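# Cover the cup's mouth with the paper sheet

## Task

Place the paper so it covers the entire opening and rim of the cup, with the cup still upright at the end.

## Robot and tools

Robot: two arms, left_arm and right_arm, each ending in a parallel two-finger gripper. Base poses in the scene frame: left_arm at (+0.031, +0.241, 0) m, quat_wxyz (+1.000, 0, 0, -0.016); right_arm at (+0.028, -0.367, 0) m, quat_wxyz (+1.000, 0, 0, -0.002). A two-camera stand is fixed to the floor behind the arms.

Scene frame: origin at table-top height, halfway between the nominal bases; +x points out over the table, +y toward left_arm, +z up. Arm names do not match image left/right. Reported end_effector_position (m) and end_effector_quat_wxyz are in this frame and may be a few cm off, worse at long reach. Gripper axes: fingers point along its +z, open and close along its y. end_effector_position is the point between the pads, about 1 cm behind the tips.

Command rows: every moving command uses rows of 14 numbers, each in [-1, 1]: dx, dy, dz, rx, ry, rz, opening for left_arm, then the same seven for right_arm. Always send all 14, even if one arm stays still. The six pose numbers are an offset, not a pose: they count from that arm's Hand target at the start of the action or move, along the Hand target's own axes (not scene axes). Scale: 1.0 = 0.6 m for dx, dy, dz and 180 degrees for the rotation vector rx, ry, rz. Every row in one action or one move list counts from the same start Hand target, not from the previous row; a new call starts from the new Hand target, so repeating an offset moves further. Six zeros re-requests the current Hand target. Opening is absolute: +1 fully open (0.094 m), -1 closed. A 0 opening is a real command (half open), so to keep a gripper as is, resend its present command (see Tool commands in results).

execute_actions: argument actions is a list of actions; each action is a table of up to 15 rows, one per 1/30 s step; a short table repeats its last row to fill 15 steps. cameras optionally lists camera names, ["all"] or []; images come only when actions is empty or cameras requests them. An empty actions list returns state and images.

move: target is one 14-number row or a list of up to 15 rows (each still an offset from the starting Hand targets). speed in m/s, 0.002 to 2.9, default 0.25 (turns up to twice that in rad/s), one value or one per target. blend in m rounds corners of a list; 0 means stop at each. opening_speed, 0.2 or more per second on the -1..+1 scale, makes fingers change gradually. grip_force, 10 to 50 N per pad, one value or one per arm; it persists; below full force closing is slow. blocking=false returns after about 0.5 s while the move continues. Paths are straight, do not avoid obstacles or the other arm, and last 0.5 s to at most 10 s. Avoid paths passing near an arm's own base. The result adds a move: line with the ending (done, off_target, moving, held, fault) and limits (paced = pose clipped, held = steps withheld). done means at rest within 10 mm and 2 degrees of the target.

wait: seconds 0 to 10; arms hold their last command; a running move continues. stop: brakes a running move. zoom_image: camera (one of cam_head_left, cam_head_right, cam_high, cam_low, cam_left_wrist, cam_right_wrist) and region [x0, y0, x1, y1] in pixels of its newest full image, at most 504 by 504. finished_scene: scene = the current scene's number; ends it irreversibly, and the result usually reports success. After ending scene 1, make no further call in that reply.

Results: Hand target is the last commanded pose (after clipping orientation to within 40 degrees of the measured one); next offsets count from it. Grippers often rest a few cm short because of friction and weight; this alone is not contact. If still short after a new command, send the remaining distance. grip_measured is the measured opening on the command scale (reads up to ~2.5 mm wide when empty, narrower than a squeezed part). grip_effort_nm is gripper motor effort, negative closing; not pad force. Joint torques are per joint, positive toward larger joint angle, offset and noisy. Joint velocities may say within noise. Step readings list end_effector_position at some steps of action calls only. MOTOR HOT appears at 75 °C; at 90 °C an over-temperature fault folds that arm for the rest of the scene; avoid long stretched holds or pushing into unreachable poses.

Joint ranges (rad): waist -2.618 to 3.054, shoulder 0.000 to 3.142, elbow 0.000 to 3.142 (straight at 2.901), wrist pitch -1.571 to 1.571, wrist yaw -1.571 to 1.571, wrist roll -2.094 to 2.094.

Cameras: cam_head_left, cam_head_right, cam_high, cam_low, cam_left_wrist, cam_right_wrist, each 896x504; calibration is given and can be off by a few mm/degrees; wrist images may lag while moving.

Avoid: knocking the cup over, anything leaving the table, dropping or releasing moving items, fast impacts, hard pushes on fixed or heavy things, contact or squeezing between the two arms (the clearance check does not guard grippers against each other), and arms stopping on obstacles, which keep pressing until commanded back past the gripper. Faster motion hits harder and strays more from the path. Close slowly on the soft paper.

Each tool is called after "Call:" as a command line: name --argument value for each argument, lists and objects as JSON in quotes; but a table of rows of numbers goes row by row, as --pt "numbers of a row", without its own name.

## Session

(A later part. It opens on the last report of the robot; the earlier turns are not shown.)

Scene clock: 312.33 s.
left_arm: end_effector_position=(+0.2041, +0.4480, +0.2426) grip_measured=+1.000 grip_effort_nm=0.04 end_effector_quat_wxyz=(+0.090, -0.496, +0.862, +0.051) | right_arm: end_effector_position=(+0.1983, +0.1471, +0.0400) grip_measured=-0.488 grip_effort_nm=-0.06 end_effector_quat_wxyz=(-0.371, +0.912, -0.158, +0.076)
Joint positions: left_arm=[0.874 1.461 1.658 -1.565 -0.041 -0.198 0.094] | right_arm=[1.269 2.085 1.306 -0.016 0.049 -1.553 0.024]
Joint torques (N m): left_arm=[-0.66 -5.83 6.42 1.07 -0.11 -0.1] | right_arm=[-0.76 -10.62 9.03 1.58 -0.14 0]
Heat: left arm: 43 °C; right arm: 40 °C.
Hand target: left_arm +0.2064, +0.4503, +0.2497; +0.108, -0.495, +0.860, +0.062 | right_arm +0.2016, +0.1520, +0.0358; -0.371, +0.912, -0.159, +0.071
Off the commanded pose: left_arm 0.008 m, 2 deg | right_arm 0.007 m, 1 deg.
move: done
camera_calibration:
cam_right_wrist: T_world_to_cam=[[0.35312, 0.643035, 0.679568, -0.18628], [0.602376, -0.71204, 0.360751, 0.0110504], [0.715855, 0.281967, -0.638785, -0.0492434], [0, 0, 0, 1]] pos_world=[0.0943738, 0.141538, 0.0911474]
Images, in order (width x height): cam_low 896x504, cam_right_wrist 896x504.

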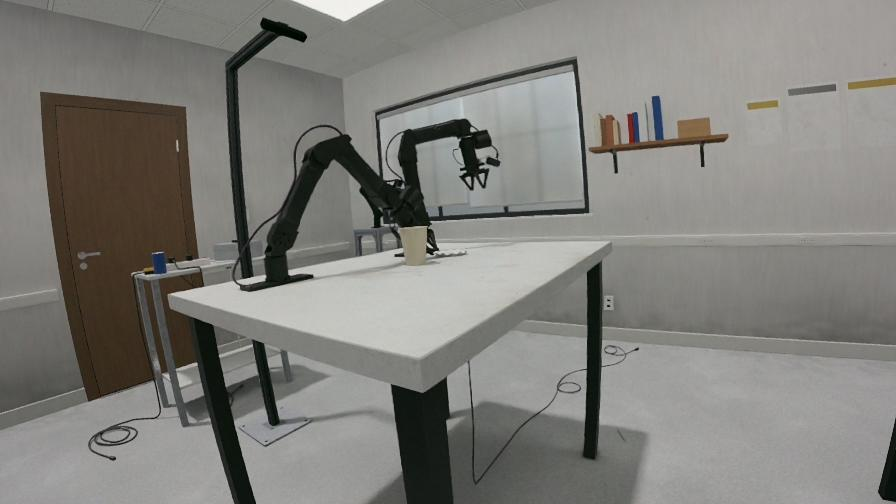

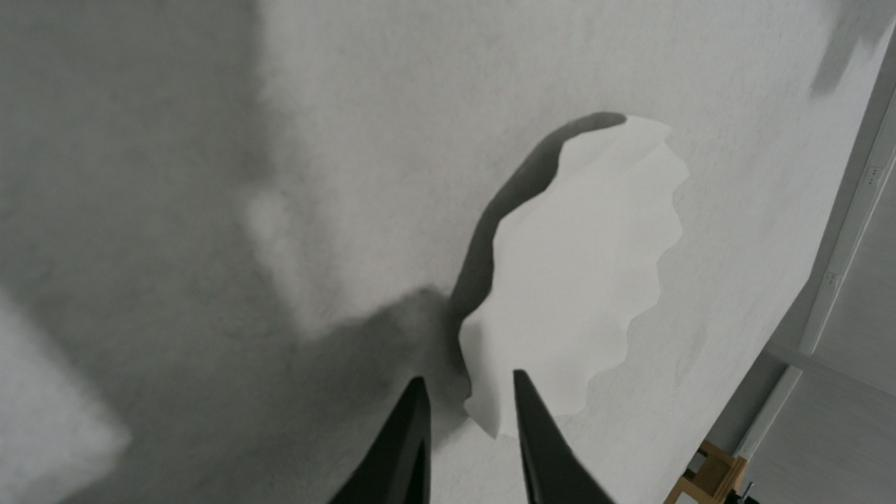

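Call:
move --target '[0, 0, 0, 0, 0, 0, 1, 0, 0, 0, 0, 0, 0, -1]' --speed 0.06 --opening_speed 0.4 --grip_force '[50, 30]' --cameras '["cam_right_wrist", "cam_low"]'

Call:
zoom_image --camera "cam_low" --region '[390, 220, 490, 276]'

Scene clock: 322.67 s.
left_arm: end_effector_position=(+0.2041, +0.4480, +0.2426) grip_measured=+1.000 grip_effort_nm=0.04 end_effector_quat_wxyz=(+0.090, -0.496, +0.862, +0.051) | right_arm: end_effector_position=(+0.1982, +0.1472, +0.0400) grip_measured=-0.993 grip_effort_nm=-0.37 end_effector_quat_wxyz=(-0.371, +0.912, -0.158, +0.076)
Joint positions: left_arm=[0.874 1.461 1.658 -1.565 -0.041 -0.198 0.094] | right_arm=[1.269 2.085 1.306 -0.016 0.048 -1.553 0]
Joint torques (N m): left_arm=[-0.66 -5.85 6.42 1.07 -0.11 -0.1] | right_arm=[-0.75 -10.63 9.05 1.58 -0.14 -0.01]
Heat: left arm: 43 °C; right arm: 41 °C.
Hand target: left_arm +0.2064, +0.4503, +0.2497; +0.108, -0.495, +0.860, +0.062 | right_arm +0.2016, +0.1520, +0.0358; -0.371, +0.912, -0.159, +0.071
Off the commanded pose: left_arm 0.008 m, 2 deg | right_arm 0.007 m, 1 deg.
grip_force (N): 50, 30
move: done
camera_calibration:
cam_right_wrist: T_world_to_cam=[[0.352785, 0.64322, 0.679567, -0.186276], [0.602784, -0.711711, 0.36072, 0.0109706], [0.715678, 0.282375, -0.638804, -0.0492831], [0, 0, 0, 1]] pos_world=[0.0943732, 0.14154, 0.0911473]
Images, in order (width x height): cam_low 896x504, cam_right_wrist 896x504.

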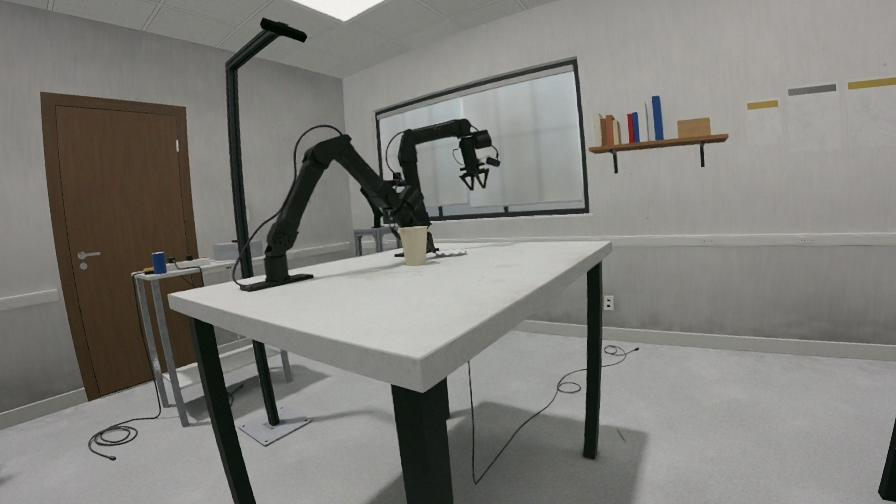

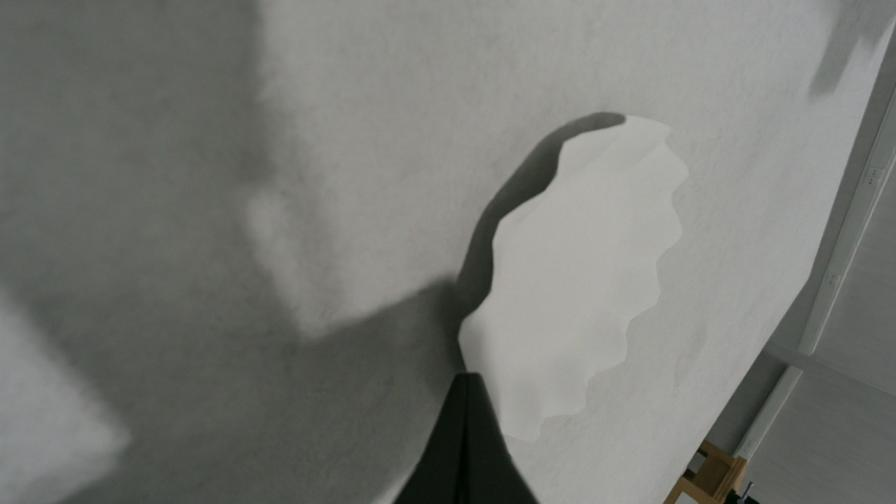

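Scaled by 5.040 from the camera's 896x504 image, which has a finer 1280x720 frame.

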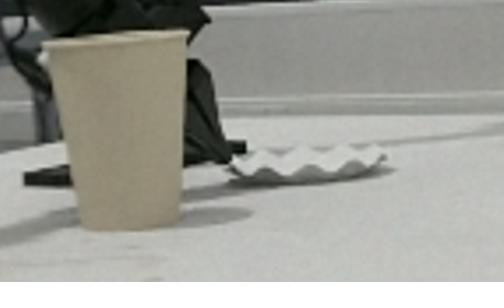

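Call:
move --target '[0, 0, 0, 0, 0, 0, 1, 0.0012, -0.0699, -0.0714, 0, 0, 0, -1]' --speed 0.06 --cameras '["cam_right_wrist", "cam_low", "cam_head_left", "cam_high"]'

Call:
zoom_image --camera "cam_low" --region '[370, 190, 530, 280]'

Call:
zoom_image --camera "cam_high" --region '[420, 140, 580, 260]'

Scene clock: 331.67 s.
left_arm: end_effector_position=(+0.2041, +0.4480, +0.2426) grip_measured=+1.000 grip_effort_nm=0.04 end_effector_quat_wxyz=(+0.090, -0.496, +0.862, +0.051) | right_arm: end_effector_position=(+0.1994, +0.1509, +0.0758) grip_measured=-0.993 grip_effort_nm=-0.36 end_effector_quat_wxyz=(-0.359, +0.917, -0.158, +0.075)
Joint positions: left_arm=[0.874 1.461 1.658 -1.565 -0.041 -0.198 0.094] | right_arm=[1.269 2.046 1.423 -0.197 0.048 -1.553 0]
Joint torques (N m): left_arm=[-0.65 -5.83 6.41 1.08 -0.11 -0.1] | right_arm=[-0.75 -15.66 9.09 1.22 -0.13 -0.01]
Heat: left arm: 43 °C; right arm: 40 °C.
Hand target: left_arm +0.2064, +0.4503, +0.2497; +0.108, -0.495, +0.860, +0.062 | right_arm +0.2016, +0.1519, +0.0957; -0.371, +0.912, -0.159, +0.071
Off the commanded pose: left_arm 0.008 m, 2 deg | right_arm 0.020 m, 2 deg.
grip_force (N): 50, 30
move: off_target (right_arm)
camera_calibration:
cam_right_wrist: T_world_to_cam=[[0.357828, 0.659352, 0.661221, -0.215378], [0.60558, -0.702867, 0.373164, -0.00277909], [0.710797, 0.266894, -0.650796, -0.0240609], [0, 0, 0, 1]] pos_world=[0.0958537, 0.146479, 0.127791]
Images, in order (width x height): cam_head_left 896x504, cam_high 896x504, cam_low 896x504, cam_right_wrist 896x504.

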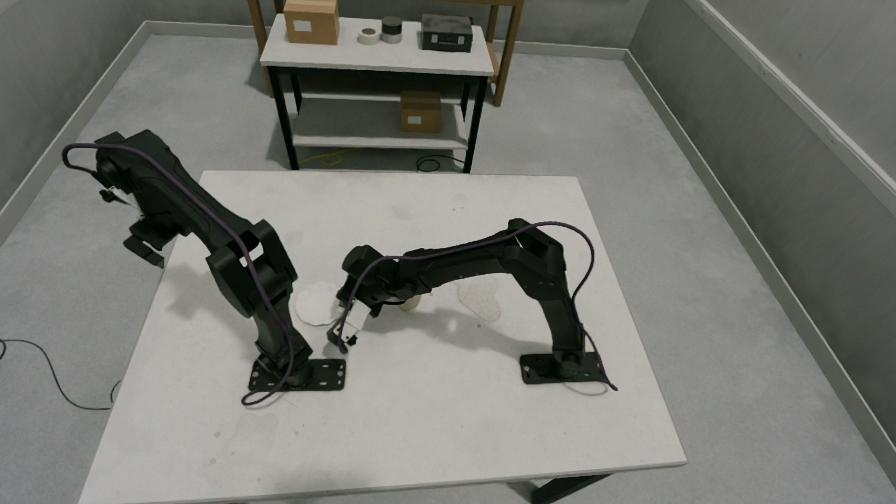

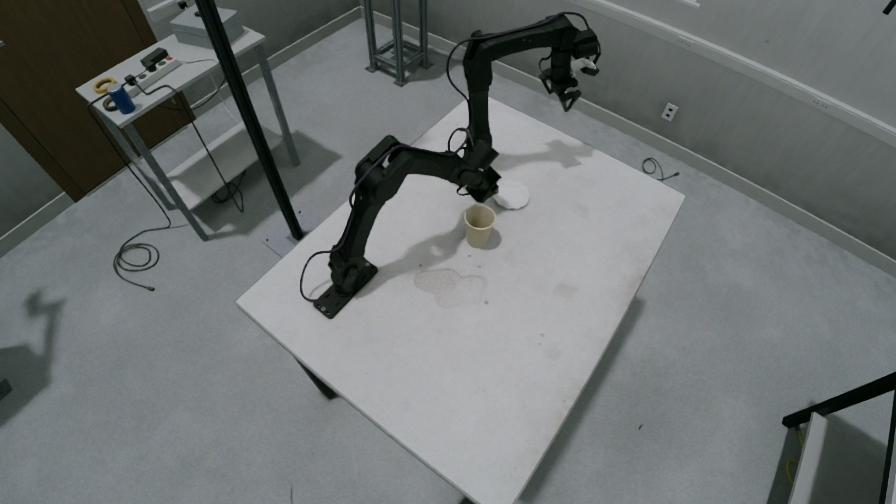

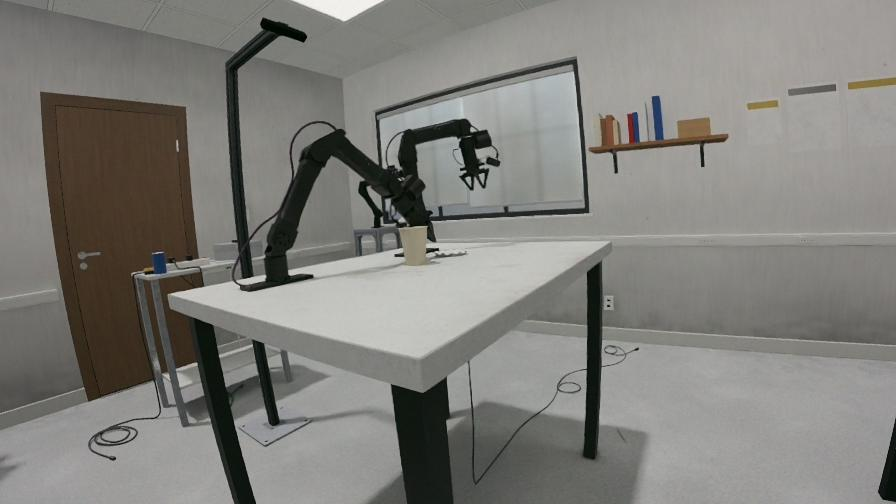

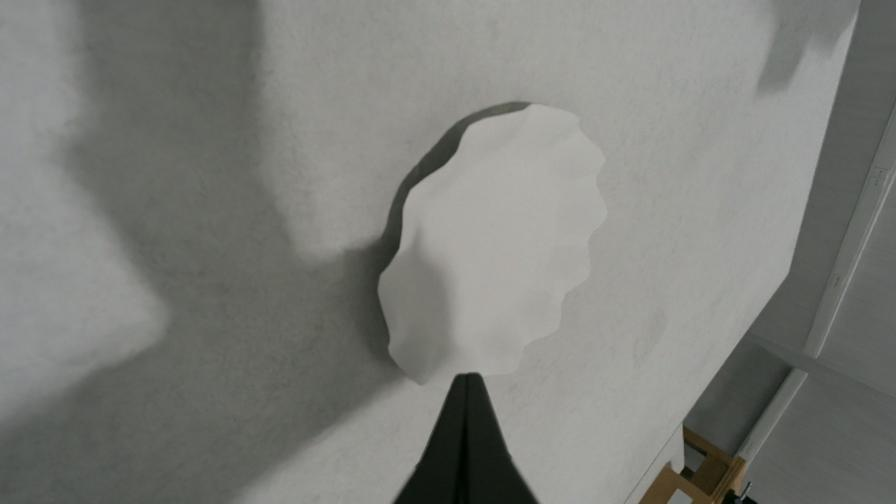

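Scaled by 3.150 from the camera's 896x504 image, which has a finer 1280x720 frame.

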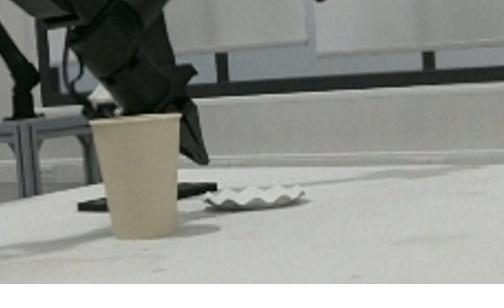

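Scaled by 3.150 from the camera's 896x504 image, which has a finer 1280x720 frame.

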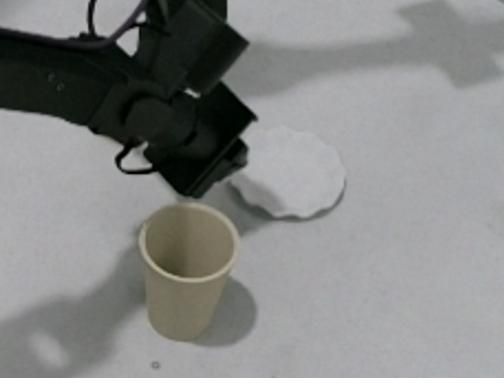

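Call:
move --target '[0, 0, 0, 0, 0, 0, 1, 0.0047, 0.0708, 0.0397, 0, 0, 0, -0.489]' --speed 0.1 --grip_force 50

Scene clock: 349.20 s.
left_arm: end_effector_position=(+0.2041, +0.4480, +0.2426) grip_measured=+1.000 grip_effort_nm=0.04 end_effector_quat_wxyz=(+0.090, -0.496, +0.862, +0.051) | right_arm: end_effector_position=(+0.1990, +0.1387, +0.0481) grip_measured=-0.491 grip_effort_nm=0.09 end_effector_quat_wxyz=(-0.367, +0.914, -0.159, +0.076)
Joint positions: left_arm=[0.874 1.461 1.658 -1.565 -0.041 -0.198 0.094] | right_arm=[1.262 2.046 1.288 -0.046 0.044 -1.558 0.024]
Joint torques (N m): left_arm=[-0.69 -5.81 6.43 1.09 -0.11 -0.1] | right_arm=[-0.68 -12.89 6.45 1.64 -0.15 -0.02]
Heat: left arm: 43 °C; right arm: 40 °C.
Hand target: left_arm +0.2064, +0.4503, +0.2497; +0.108, -0.495, +0.860, +0.062 | right_arm +0.2001, +0.1380, +0.0490; -0.371, +0.912, -0.159, +0.071
Off the commanded pose: left_arm 0.008 m, 2 deg | right_arm 0.002 m, 1 deg.
move: done

Call:
move --target '[0, 0, 0, 0, 0, 0, 1, 0, 0.0117, 0.0119, 0, 0, 0, -0.489]' --speed 0.06

Scene clock: 352.67 s.
left_arm: end_effector_position=(+0.2041, +0.4480, +0.2426) grip_measured=+1.000 grip_effort_nm=0.04 end_effector_quat_wxyz=(+0.090, -0.496, +0.862, +0.051) | right_arm: end_effector_position=(+0.1995, +0.1405, +0.0487) grip_measured=-0.491 grip_effort_nm=0.10 end_effector_quat_wxyz=(-0.376, +0.910, -0.158, +0.077)
Joint positions: left_arm=[0.874 1.461 1.658 -1.565 -0.041 -0.198 0.094] | right_arm=[1.262 2.046 1.274 -0.01 0.044 -1.558 0.024]
Joint torques (N m): left_arm=[-0.68 -5.82 6.42 1.07 -0.12 -0.09] | right_arm=[-0.7 -11.29 6.26 1.68 -0.14 -0.01]
Heat: left arm: 43 °C; right arm: 40 °C.
Hand target: left_arm +0.2064, +0.4503, +0.2497; +0.108, -0.495, +0.860, +0.062 | right_arm +0.2002, +0.1379, +0.0390; -0.371, +0.912, -0.159, +0.071
Off the commanded pose: left_arm 0.008 m, 2 deg | right_arm 0.010 m, 1 deg.
move: done

Call:
move --pt "0 0 0 0 0 0 1 0 0.0140 0.0143 0 0 0 -0.489" --pt "0 0 0 0 0 0 1 -0.006 -0.0176 0.0451 0 0 0 -0.489" --speed 0.06 --cameras '["cam_right_wrist", "cam_low"]'

Call:
zoom_image --camera "cam_right_wrist" --region '[360, 220, 640, 440]'

Call:
zoom_image --camera "cam_low" --region '[390, 220, 490, 276]'

Scene clock: 366.63 s.
left_arm: end_effector_position=(+0.2041, +0.4480, +0.2426) grip_measured=+1.000 grip_effort_nm=0.04 end_effector_quat_wxyz=(+0.090, -0.496, +0.862, +0.051) | right_arm: end_effector_position=(+0.2070, +0.1640, +0.0398) grip_measured=-0.491 grip_effort_nm=0.09 end_effector_quat_wxyz=(-0.387, +0.905, -0.157, +0.079)
Joint positions: left_arm=[0.874 1.461 1.658 -1.565 -0.041 -0.198 0.094] | right_arm=[1.262 2.139 1.363 0.015 0.043 -1.558 0.024]
Joint torques (N m): left_arm=[-0.66 -5.85 6.45 1.07 -0.11 -0.08] | right_arm=[-0.12 -10.85 8.85 1.29 -0.1 0.05]
Heat: left arm: 42 °C; right arm: 40 °C.
Hand target: left_arm +0.2064, +0.4503, +0.2497; +0.108, -0.495, +0.860, +0.062 | right_arm +0.2060, +0.1640, +0.0270; -0.371, +0.912, -0.159, +0.071
Off the commanded pose: left_arm 0.008 m, 2 deg | right_arm 0.013 m, 2 deg.
move: off_target (right_arm)
camera_calibration:
cam_right_wrist: T_world_to_cam=[[0.345894, 0.620295, 0.703982, -0.19593], [0.598658, -0.723631, 0.343463, 0.0212393], [0.722472, 0.302643, -0.621644, -0.0658076], [0, 0, 0, 1]] pos_world=[0.1026, 0.15682, 0.0897275]
Images, in order (width x height): cam_low 896x504, cam_right_wrist 896x504.

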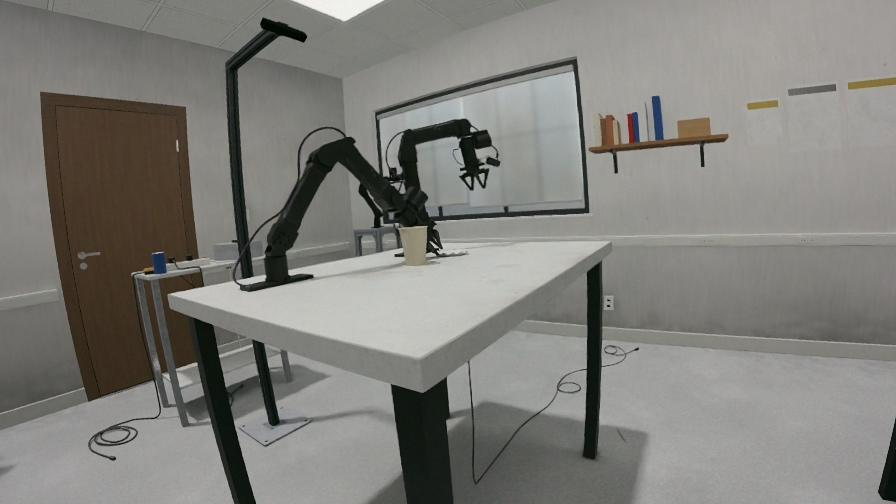

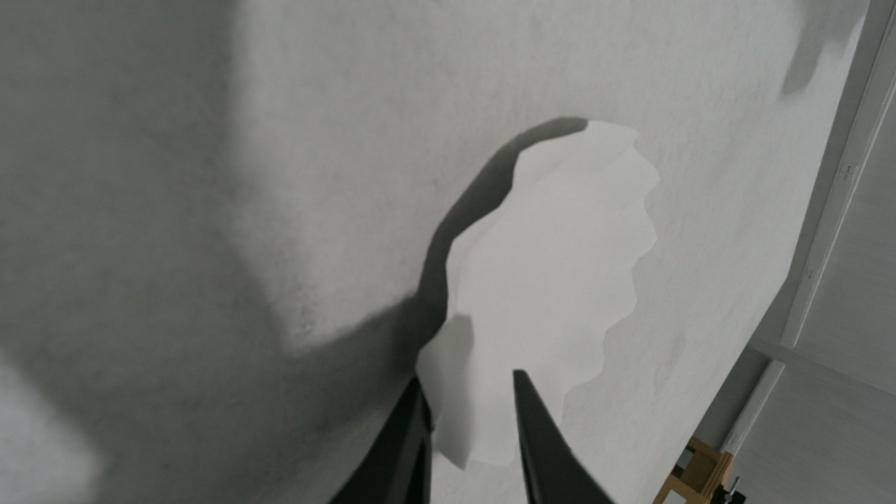

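Scaled by 1.800 from the camera's 896x504 image, which has a finer 1280x720 frame.

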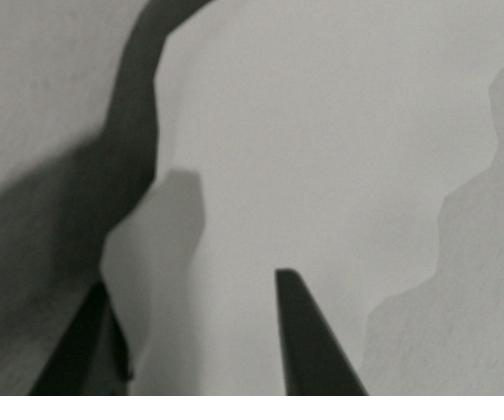

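Scaled by 5.040 from the camera's 896x504 image, which has a finer 1280x720 frame.

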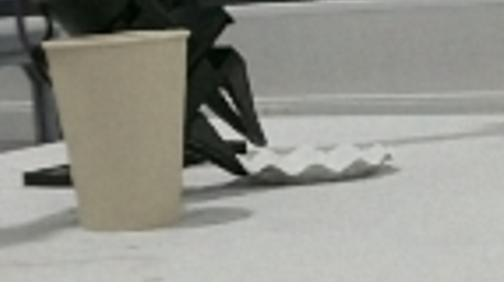

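Call:
move --target '[0, 0, 0, 0, 0, 0, 1, 0, 0.01, 0, 0, 0, 0, -1]' --speed 0.06 --opening_speed 0.4 --cameras '["cam_right_wrist", "cam_low"]'

Call:
zoom_image --camera "cam_right_wrist" --region '[360, 220, 640, 440]'

Call:
zoom_image --camera "cam_low" --region '[390, 220, 490, 276]'

Scene clock: 380.13 s.
left_arm: end_effector_position=(+0.2041, +0.4480, +0.2426) grip_measured=+1.000 grip_effort_nm=0.04 end_effector_quat_wxyz=(+0.090, -0.496, +0.862, +0.051) | right_arm: end_effector_position=(+0.2070, +0.1639, +0.0398) grip_measured=-0.993 grip_effort_nm=-0.36 end_effector_quat_wxyz=(-0.386, +0.905, -0.157, +0.079)
Joint positions: left_arm=[0.874 1.461 1.658 -1.565 -0.041 -0.198 0.094] | right_arm=[1.262 2.139 1.363 0.014 0.043 -1.558 0]
Joint torques (N m): left_arm=[-0.66 -5.81 6.41 1.08 -0.11 -0.1] | right_arm=[-0.09 -11.29 6.57 1.55 -0.1 0.05]
Heat: left arm: 42 °C; right arm: 40 °C.
Hand target: left_arm +0.2064, +0.4503, +0.2497; +0.108, -0.495, +0.860, +0.062 | right_arm +0.2045, +0.1599, +0.0228; -0.371, +0.912, -0.159, +0.071
Off the commanded pose: left_arm 0.008 m, 2 deg | right_arm 0.018 m, 2 deg.
move: off_target (right_arm)
camera_calibration:
cam_right_wrist: T_world_to_cam=[[0.345964, 0.620522, 0.703748, -0.195818], [0.598673, -0.723528, 0.343654, 0.0211663], [0.722426, 0.302423, -0.621805, -0.065786], [0, 0, 0, 1]] pos_world=[0.1026, 0.156719, 0.0896268]
Images, in order (width x height): cam_low 896x504, cam_right_wrist 896x504.

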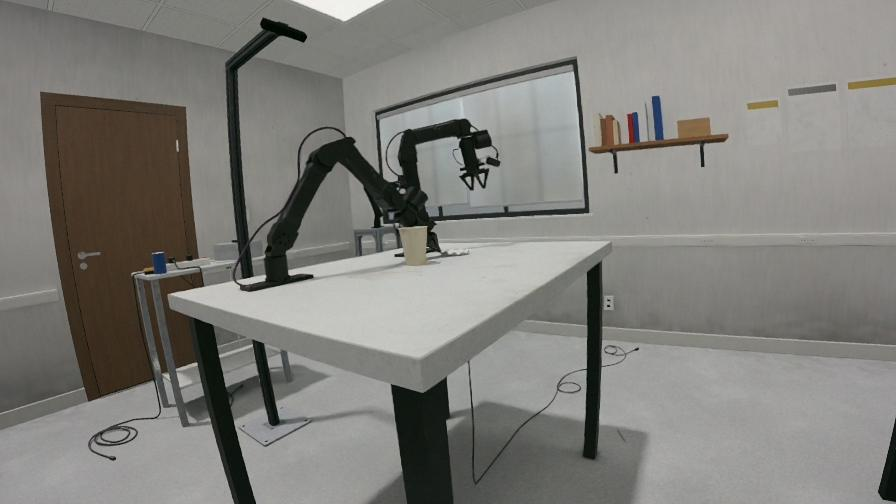

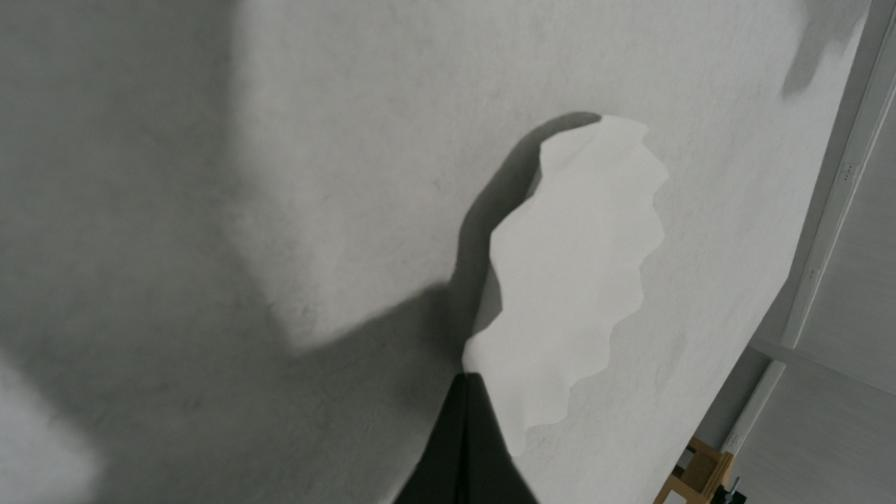

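Scaled by 1.800 from the camera's 896x504 image, which has a finer 1280x720 frame.

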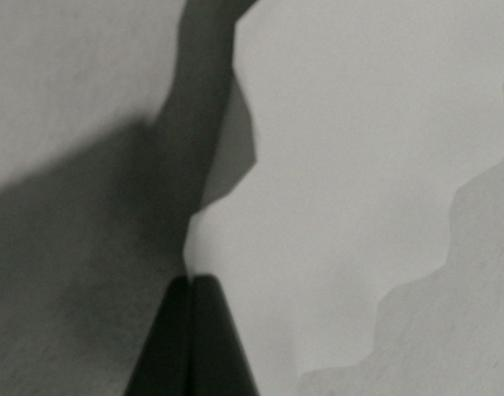

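Scaled by 5.040 from the camera's 896x504 image, which has a finer 1280x720 frame.

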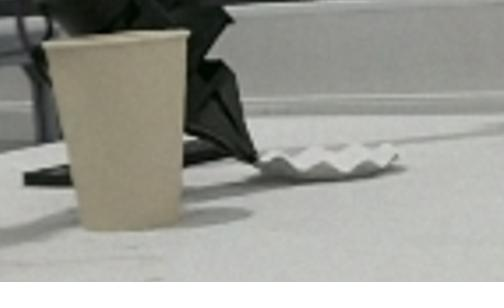

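Call:
move --target '[0, 0, 0, 0, 0, 0, 1, 0.0012, -0.0699, -0.0714, 0, 0, 0, -1]' --speed 0.05 --cameras '["cam_right_wrist", "cam_low"]'

Call:
zoom_image --camera "cam_low" --region '[390, 220, 490, 276]'

Scene clock: 386.17 s.
left_arm: end_effector_position=(+0.2041, +0.4480, +0.2426) grip_measured=+1.000 grip_effort_nm=0.04 end_effector_quat_wxyz=(+0.090, -0.496, +0.862, +0.051) | right_arm: end_effector_position=(+0.2048, +0.1571, +0.0608) grip_measured=-0.993 grip_effort_nm=-0.36 end_effector_quat_wxyz=(-0.358, +0.917, -0.159, +0.074)
Joint positions: left_arm=[0.874 1.461 1.658 -1.565 -0.041 -0.198 0.094] | right_arm=[1.262 2.096 1.438 -0.166 0.043 -1.558 0]
Joint torques (N m): left_arm=[-0.66 -5.85 6.46 1.08 -0.11 -0.1] | right_arm=[-0.12 -16.31 9.07 1.2 -0.1 0.03]
Heat: left arm: 42 °C; right arm: 40 °C.
Hand target: left_arm +0.2064, +0.4503, +0.2497; +0.108, -0.495, +0.860, +0.062 | right_arm +0.2046, +0.1599, +0.0828; -0.371, +0.912, -0.159, +0.071
Off the commanded pose: left_arm 0.008 m, 2 deg | right_arm 0.022 m, 2 deg.
move: off_target (right_arm)
camera_calibration:
cam_right_wrist: T_world_to_cam=[[0.359166, 0.661383, 0.658462, -0.212031], [0.605626, -0.701982, 0.374751, 0.00362159], [0.710083, 0.264183, -0.652679, -0.0385724], [0, 0, 0, 1]] pos_world=[0.101351, 0.152966, 0.113082]
Images, in order (width x height): cam_low 896x504, cam_right_wrist 896x504.

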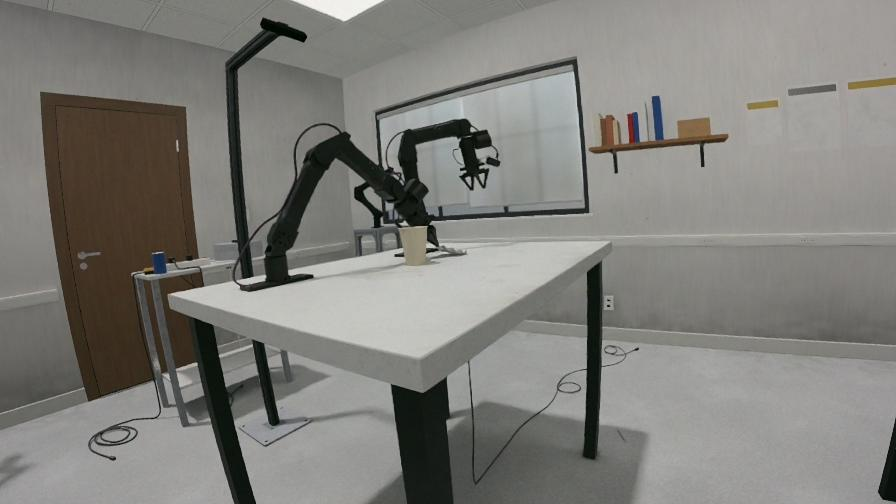

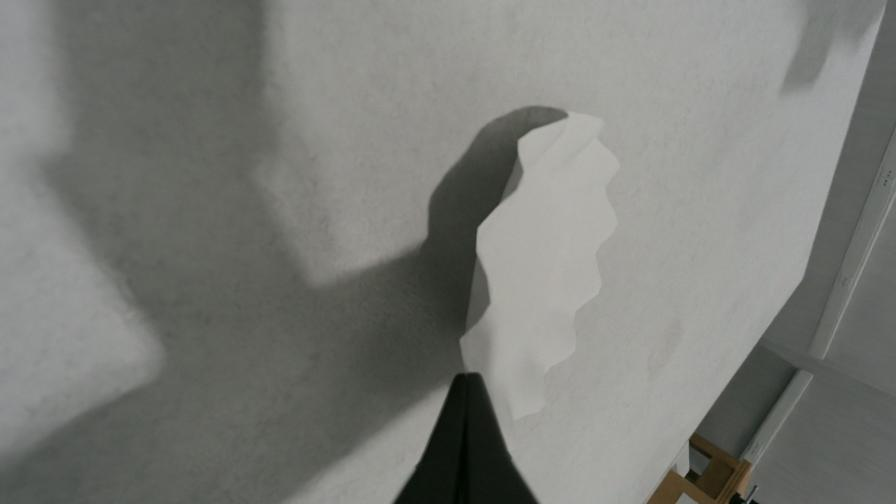

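Scaled by 5.040 from the camera's 896x504 image, which has a finer 1280x720 frame.

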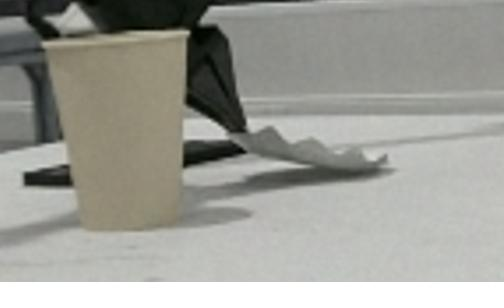

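Call:
move --target '[0, 0, 0, 0, 0, 0, 1, 0.0023, -0.1399, -0.1428, 0, 0, 0, -1]' --speed 0.08 --cameras '["cam_right_wrist", "cam_low", "cam_head_right", "cam_high"]'

Call:
zoom_image --camera "cam_low" --region '[370, 170, 530, 276]'

Call:
zoom_image --camera "cam_high" --region '[400, 100, 600, 260]'

Scene clock: 393.67 s.
left_arm: end_effector_position=(+0.2041, +0.4480, +0.2426) grip_measured=+1.000 grip_effort_nm=0.04 end_effector_quat_wxyz=(+0.090, -0.496, +0.862, +0.051) | right_arm: end_effector_position=(+0.2066, +0.1627, +0.1813) grip_measured=-0.993 grip_effort_nm=-0.36 end_effector_quat_wxyz=(-0.358, +0.917, -0.159, +0.075)
Joint positions: left_arm=[0.874 1.461 1.658 -1.565 -0.041 -0.198 0.094] | right_arm=[1.262 2.028 1.825 -0.619 0.043 -1.558 0]
Joint torques (N m): left_arm=[-0.66 -5.79 6.45 1.08 -0.1 -0.1] | right_arm=[-0.14 -15.95 9.63 1.21 -0.1 0.04]
Heat: left arm: 42 °C; right arm: 40 °C.
Hand target: left_arm +0.2064, +0.4503, +0.2497; +0.108, -0.495, +0.860, +0.062 | right_arm +0.2047, +0.1598, +0.2028; -0.371, +0.912, -0.159, +0.071
Off the commanded pose: left_arm 0.008 m, 2 deg | right_arm 0.022 m, 2 deg.
move: off_target (right_arm)
camera_calibration:
cam_right_wrist: T_world_to_cam=[[0.358848, 0.660342, 0.65968, -0.29562], [0.605428, -0.70258, 0.373949, -0.0383872], [0.710412, 0.265198, -0.651908, 0.0368395], [0, 0, 0, 1]] pos_world=[0.103152, 0.15847, 0.233385]
Images, in order (width x height): cam_head_right 896x504, cam_high 896x504, cam_low 896x504, cam_right_wrist 896x504.

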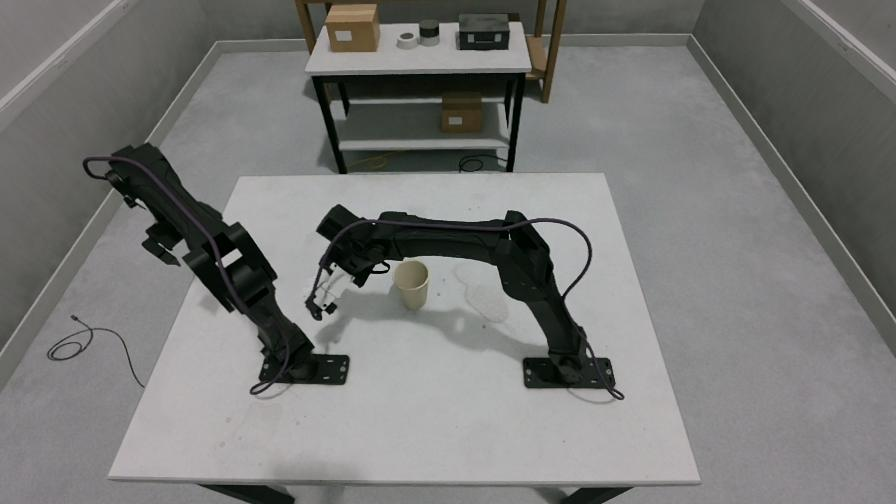

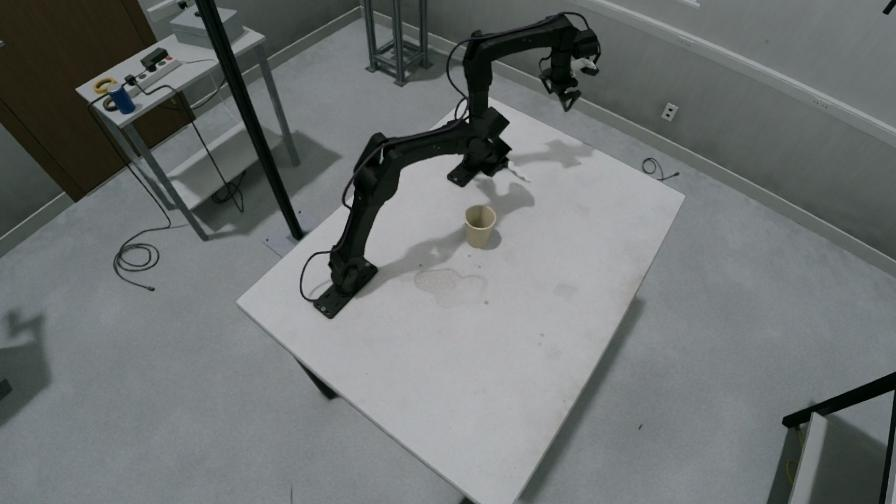

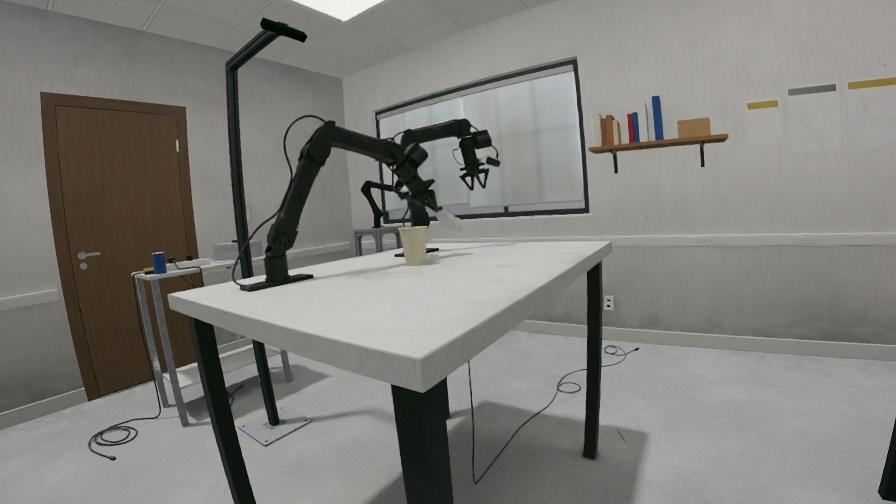

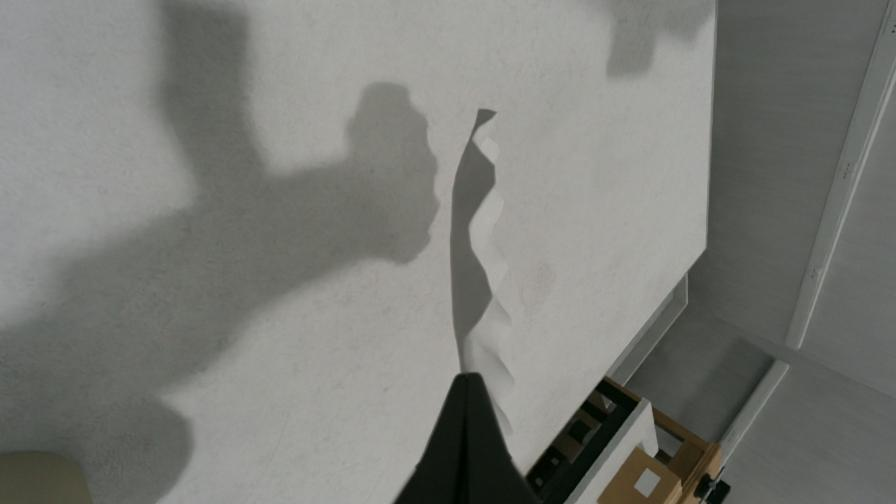

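Scaled by 3.150 from the camera's 896x504 image, which has a finer 1280x720 frame.

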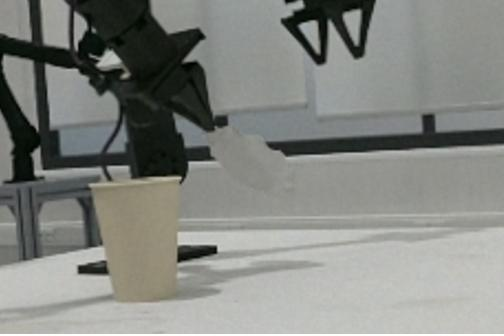

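Scaled by 2.520 from the camera's 896x504 image, which has a finer 1280x720 frame.

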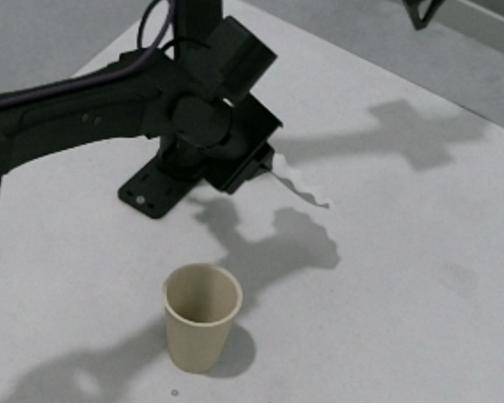

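Call:
move --pt "0 0 0 0 0 0 1 0.0243 -0.028 -0.1172 0.222 0 0 -1" --pt "0 0 0 0 0 0 1 0.1498 0.1595 -0.2988 0.222 0 0 -1" --speed '[0.15, 0.12]' --blend 0.03 --cameras '["all"]'

Scene clock: 421.57 s.
left_arm: end_effector_position=(+0.2041, +0.4480, +0.2426) grip_measured=+1.000 grip_effort_nm=0.04 end_effector_quat_wxyz=(+0.090, -0.496, +0.862, +0.051) | right_arm: end_effector_position=(+0.2245, -0.0492, +0.2718) grip_measured=-0.993 grip_effort_nm=-0.36 end_effector_quat_wxyz=(+0.668, -0.723, +0.121, -0.128)
Joint positions: left_arm=[0.874 1.461 1.658 -1.565 -0.041 -0.198 0.094] | right_arm=[0.839 1.028 0.574 0.373 -0.379 -1.625 0]
Joint torques (N m): left_arm=[-0.68 -5.82 6.42 1.08 -0.11 -0.1] | right_arm=[-0.61 -4.11 7.16 1.66 -0.15 0.02]
Heat: left arm: 42 °C; right arm: 39 °C.
Hand target: left_arm +0.2064, +0.4503, +0.2497; +0.108, -0.495, +0.860, +0.062 | right_arm +0.2222, -0.0529, +0.2647; +0.661, -0.730, +0.125, -0.121
Off the commanded pose: left_arm 0.008 m, 2 deg | right_arm 0.008 m, 2 deg.
move: done
camera_calibration:
cam_left_wrist: T_world_to_cam=[[0.805708, -0.590147, -0.050609, 0.122172], [-0.542981, -0.77004, 0.334977, 0.419847], [-0.236657, -0.242414, -0.940866, 0.50051], [0, 0, 0, 1]] pos_world=[0.247983, 0.516729, 0.336456]
cam_right_wrist: T_world_to_cam=[[0.129488, 0.0587758, 0.989837, -0.289756], [0.570498, -0.820891, -0.0258875, -0.121259], [0.811027, 0.568053, -0.139827, -0.00742606], [0, 0, 0, 1]] pos_world=[0.112721, -0.0782913, 0.282634]

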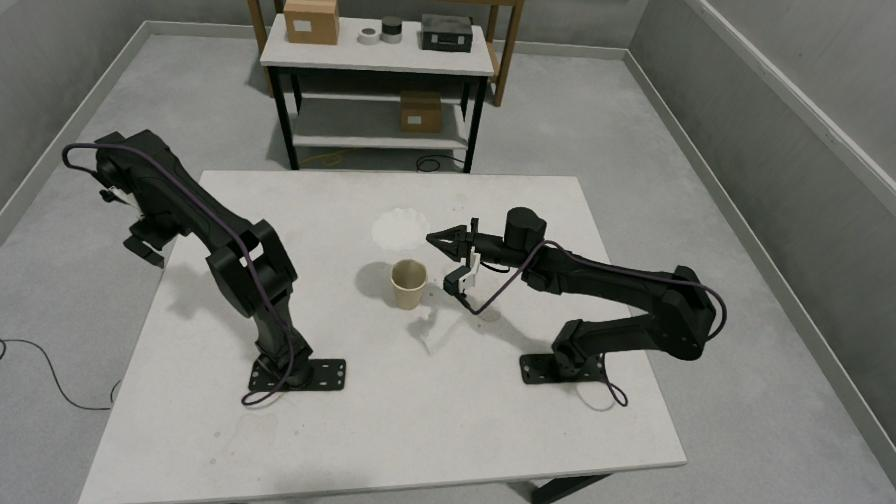

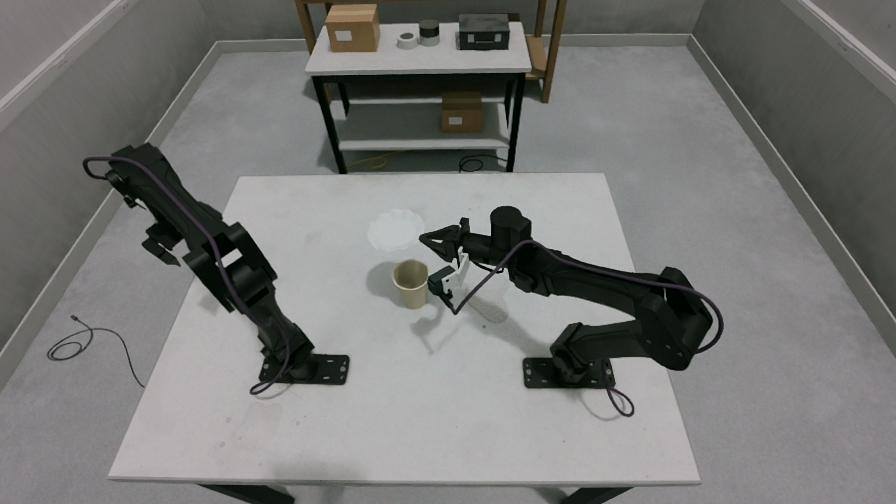

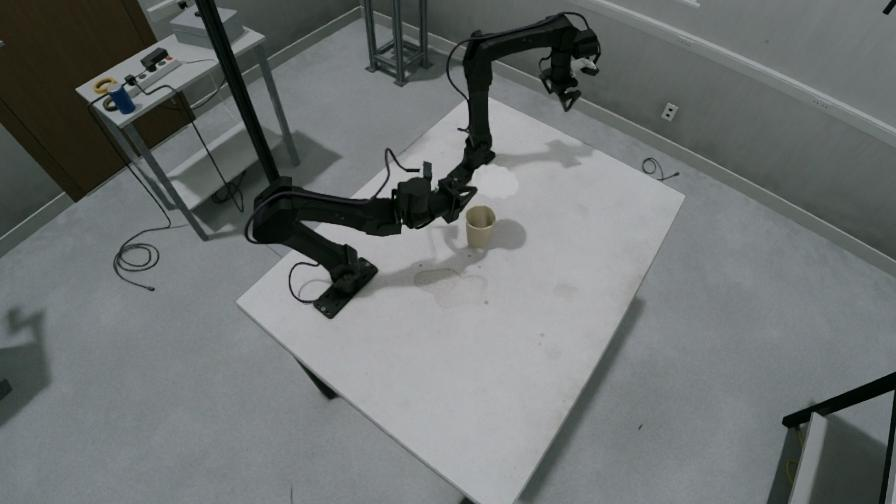

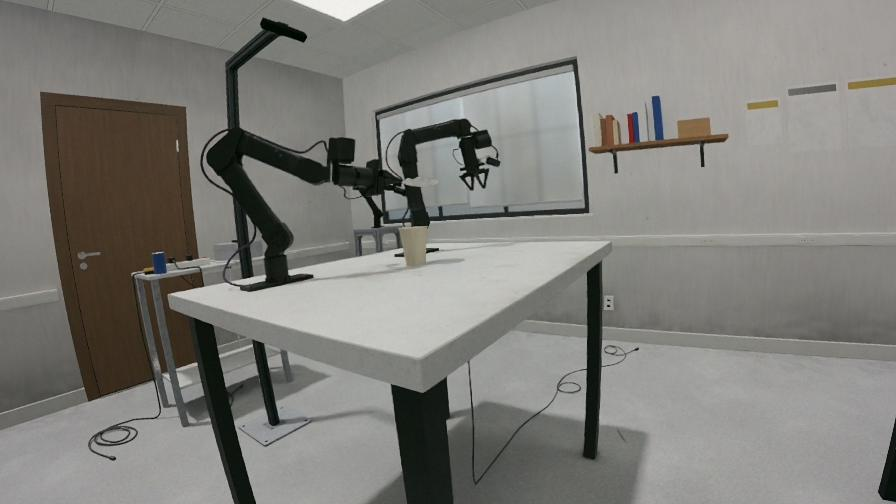

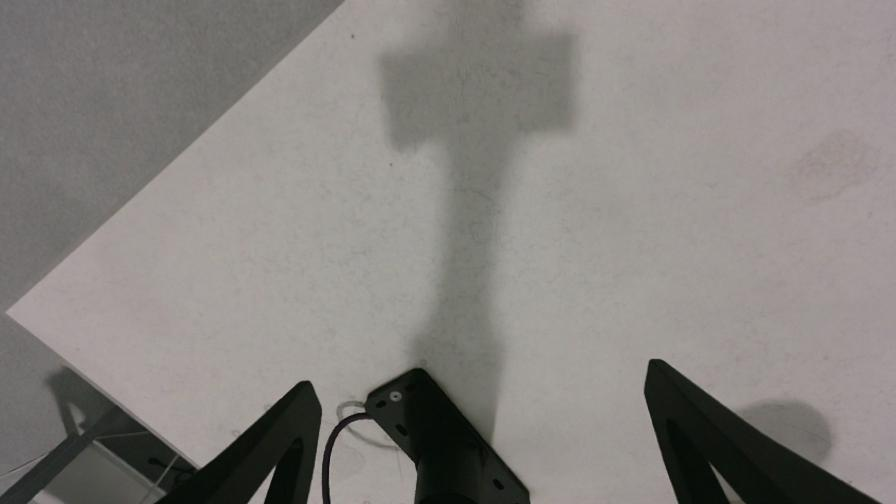

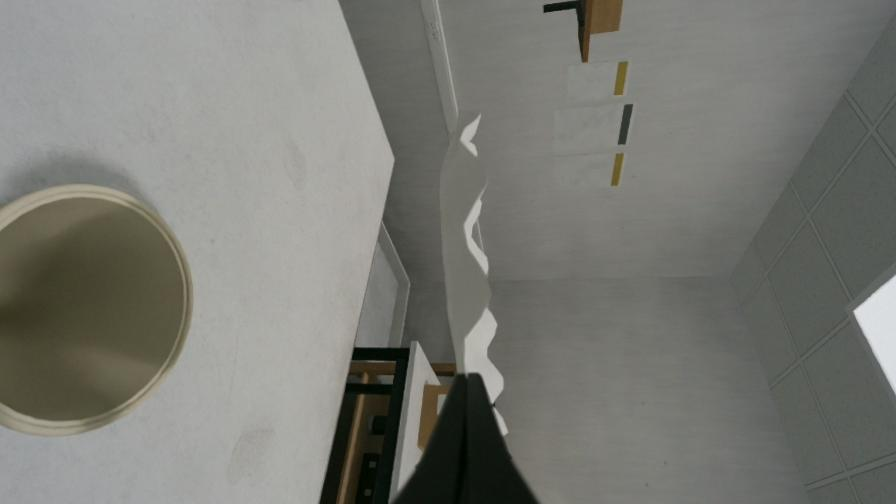

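Call:
zoom_image --camera "cam_head_left" --region '[340, 190, 500, 320]'

Call:
zoom_image --camera "cam_head_right" --region '[340, 190, 500, 320]'

Call:
zoom_image --camera "cam_low" --region '[360, 150, 500, 280]'

Scaled by 3.150 from the camera's 896x504 image, which has a finer 1280x720 frame.

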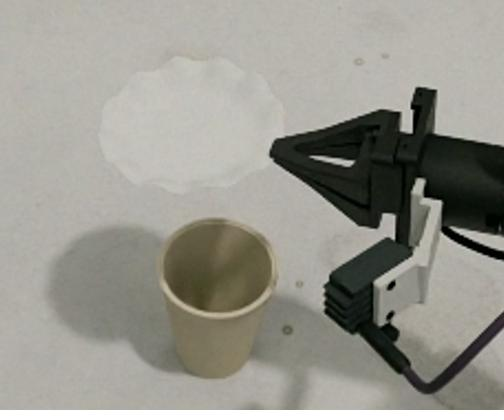

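Scaled by 3.150 from the camera's 896x504 image, which has a finer 1280x720 frame.

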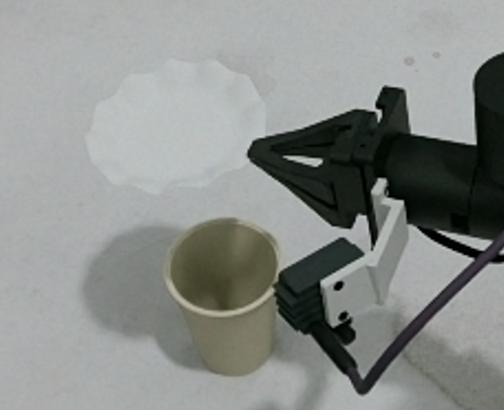

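Scaled by 3.600 from the camera's 896x504 image, which has a finer 1280x720 frame.

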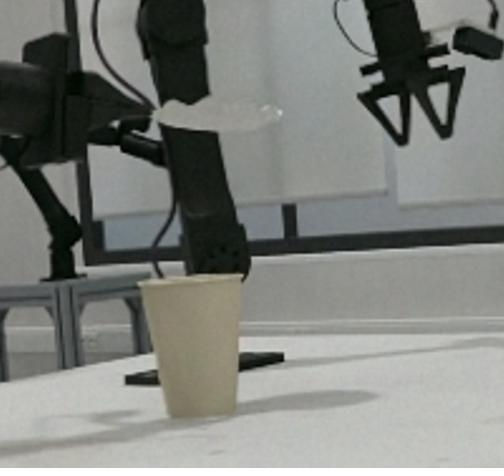

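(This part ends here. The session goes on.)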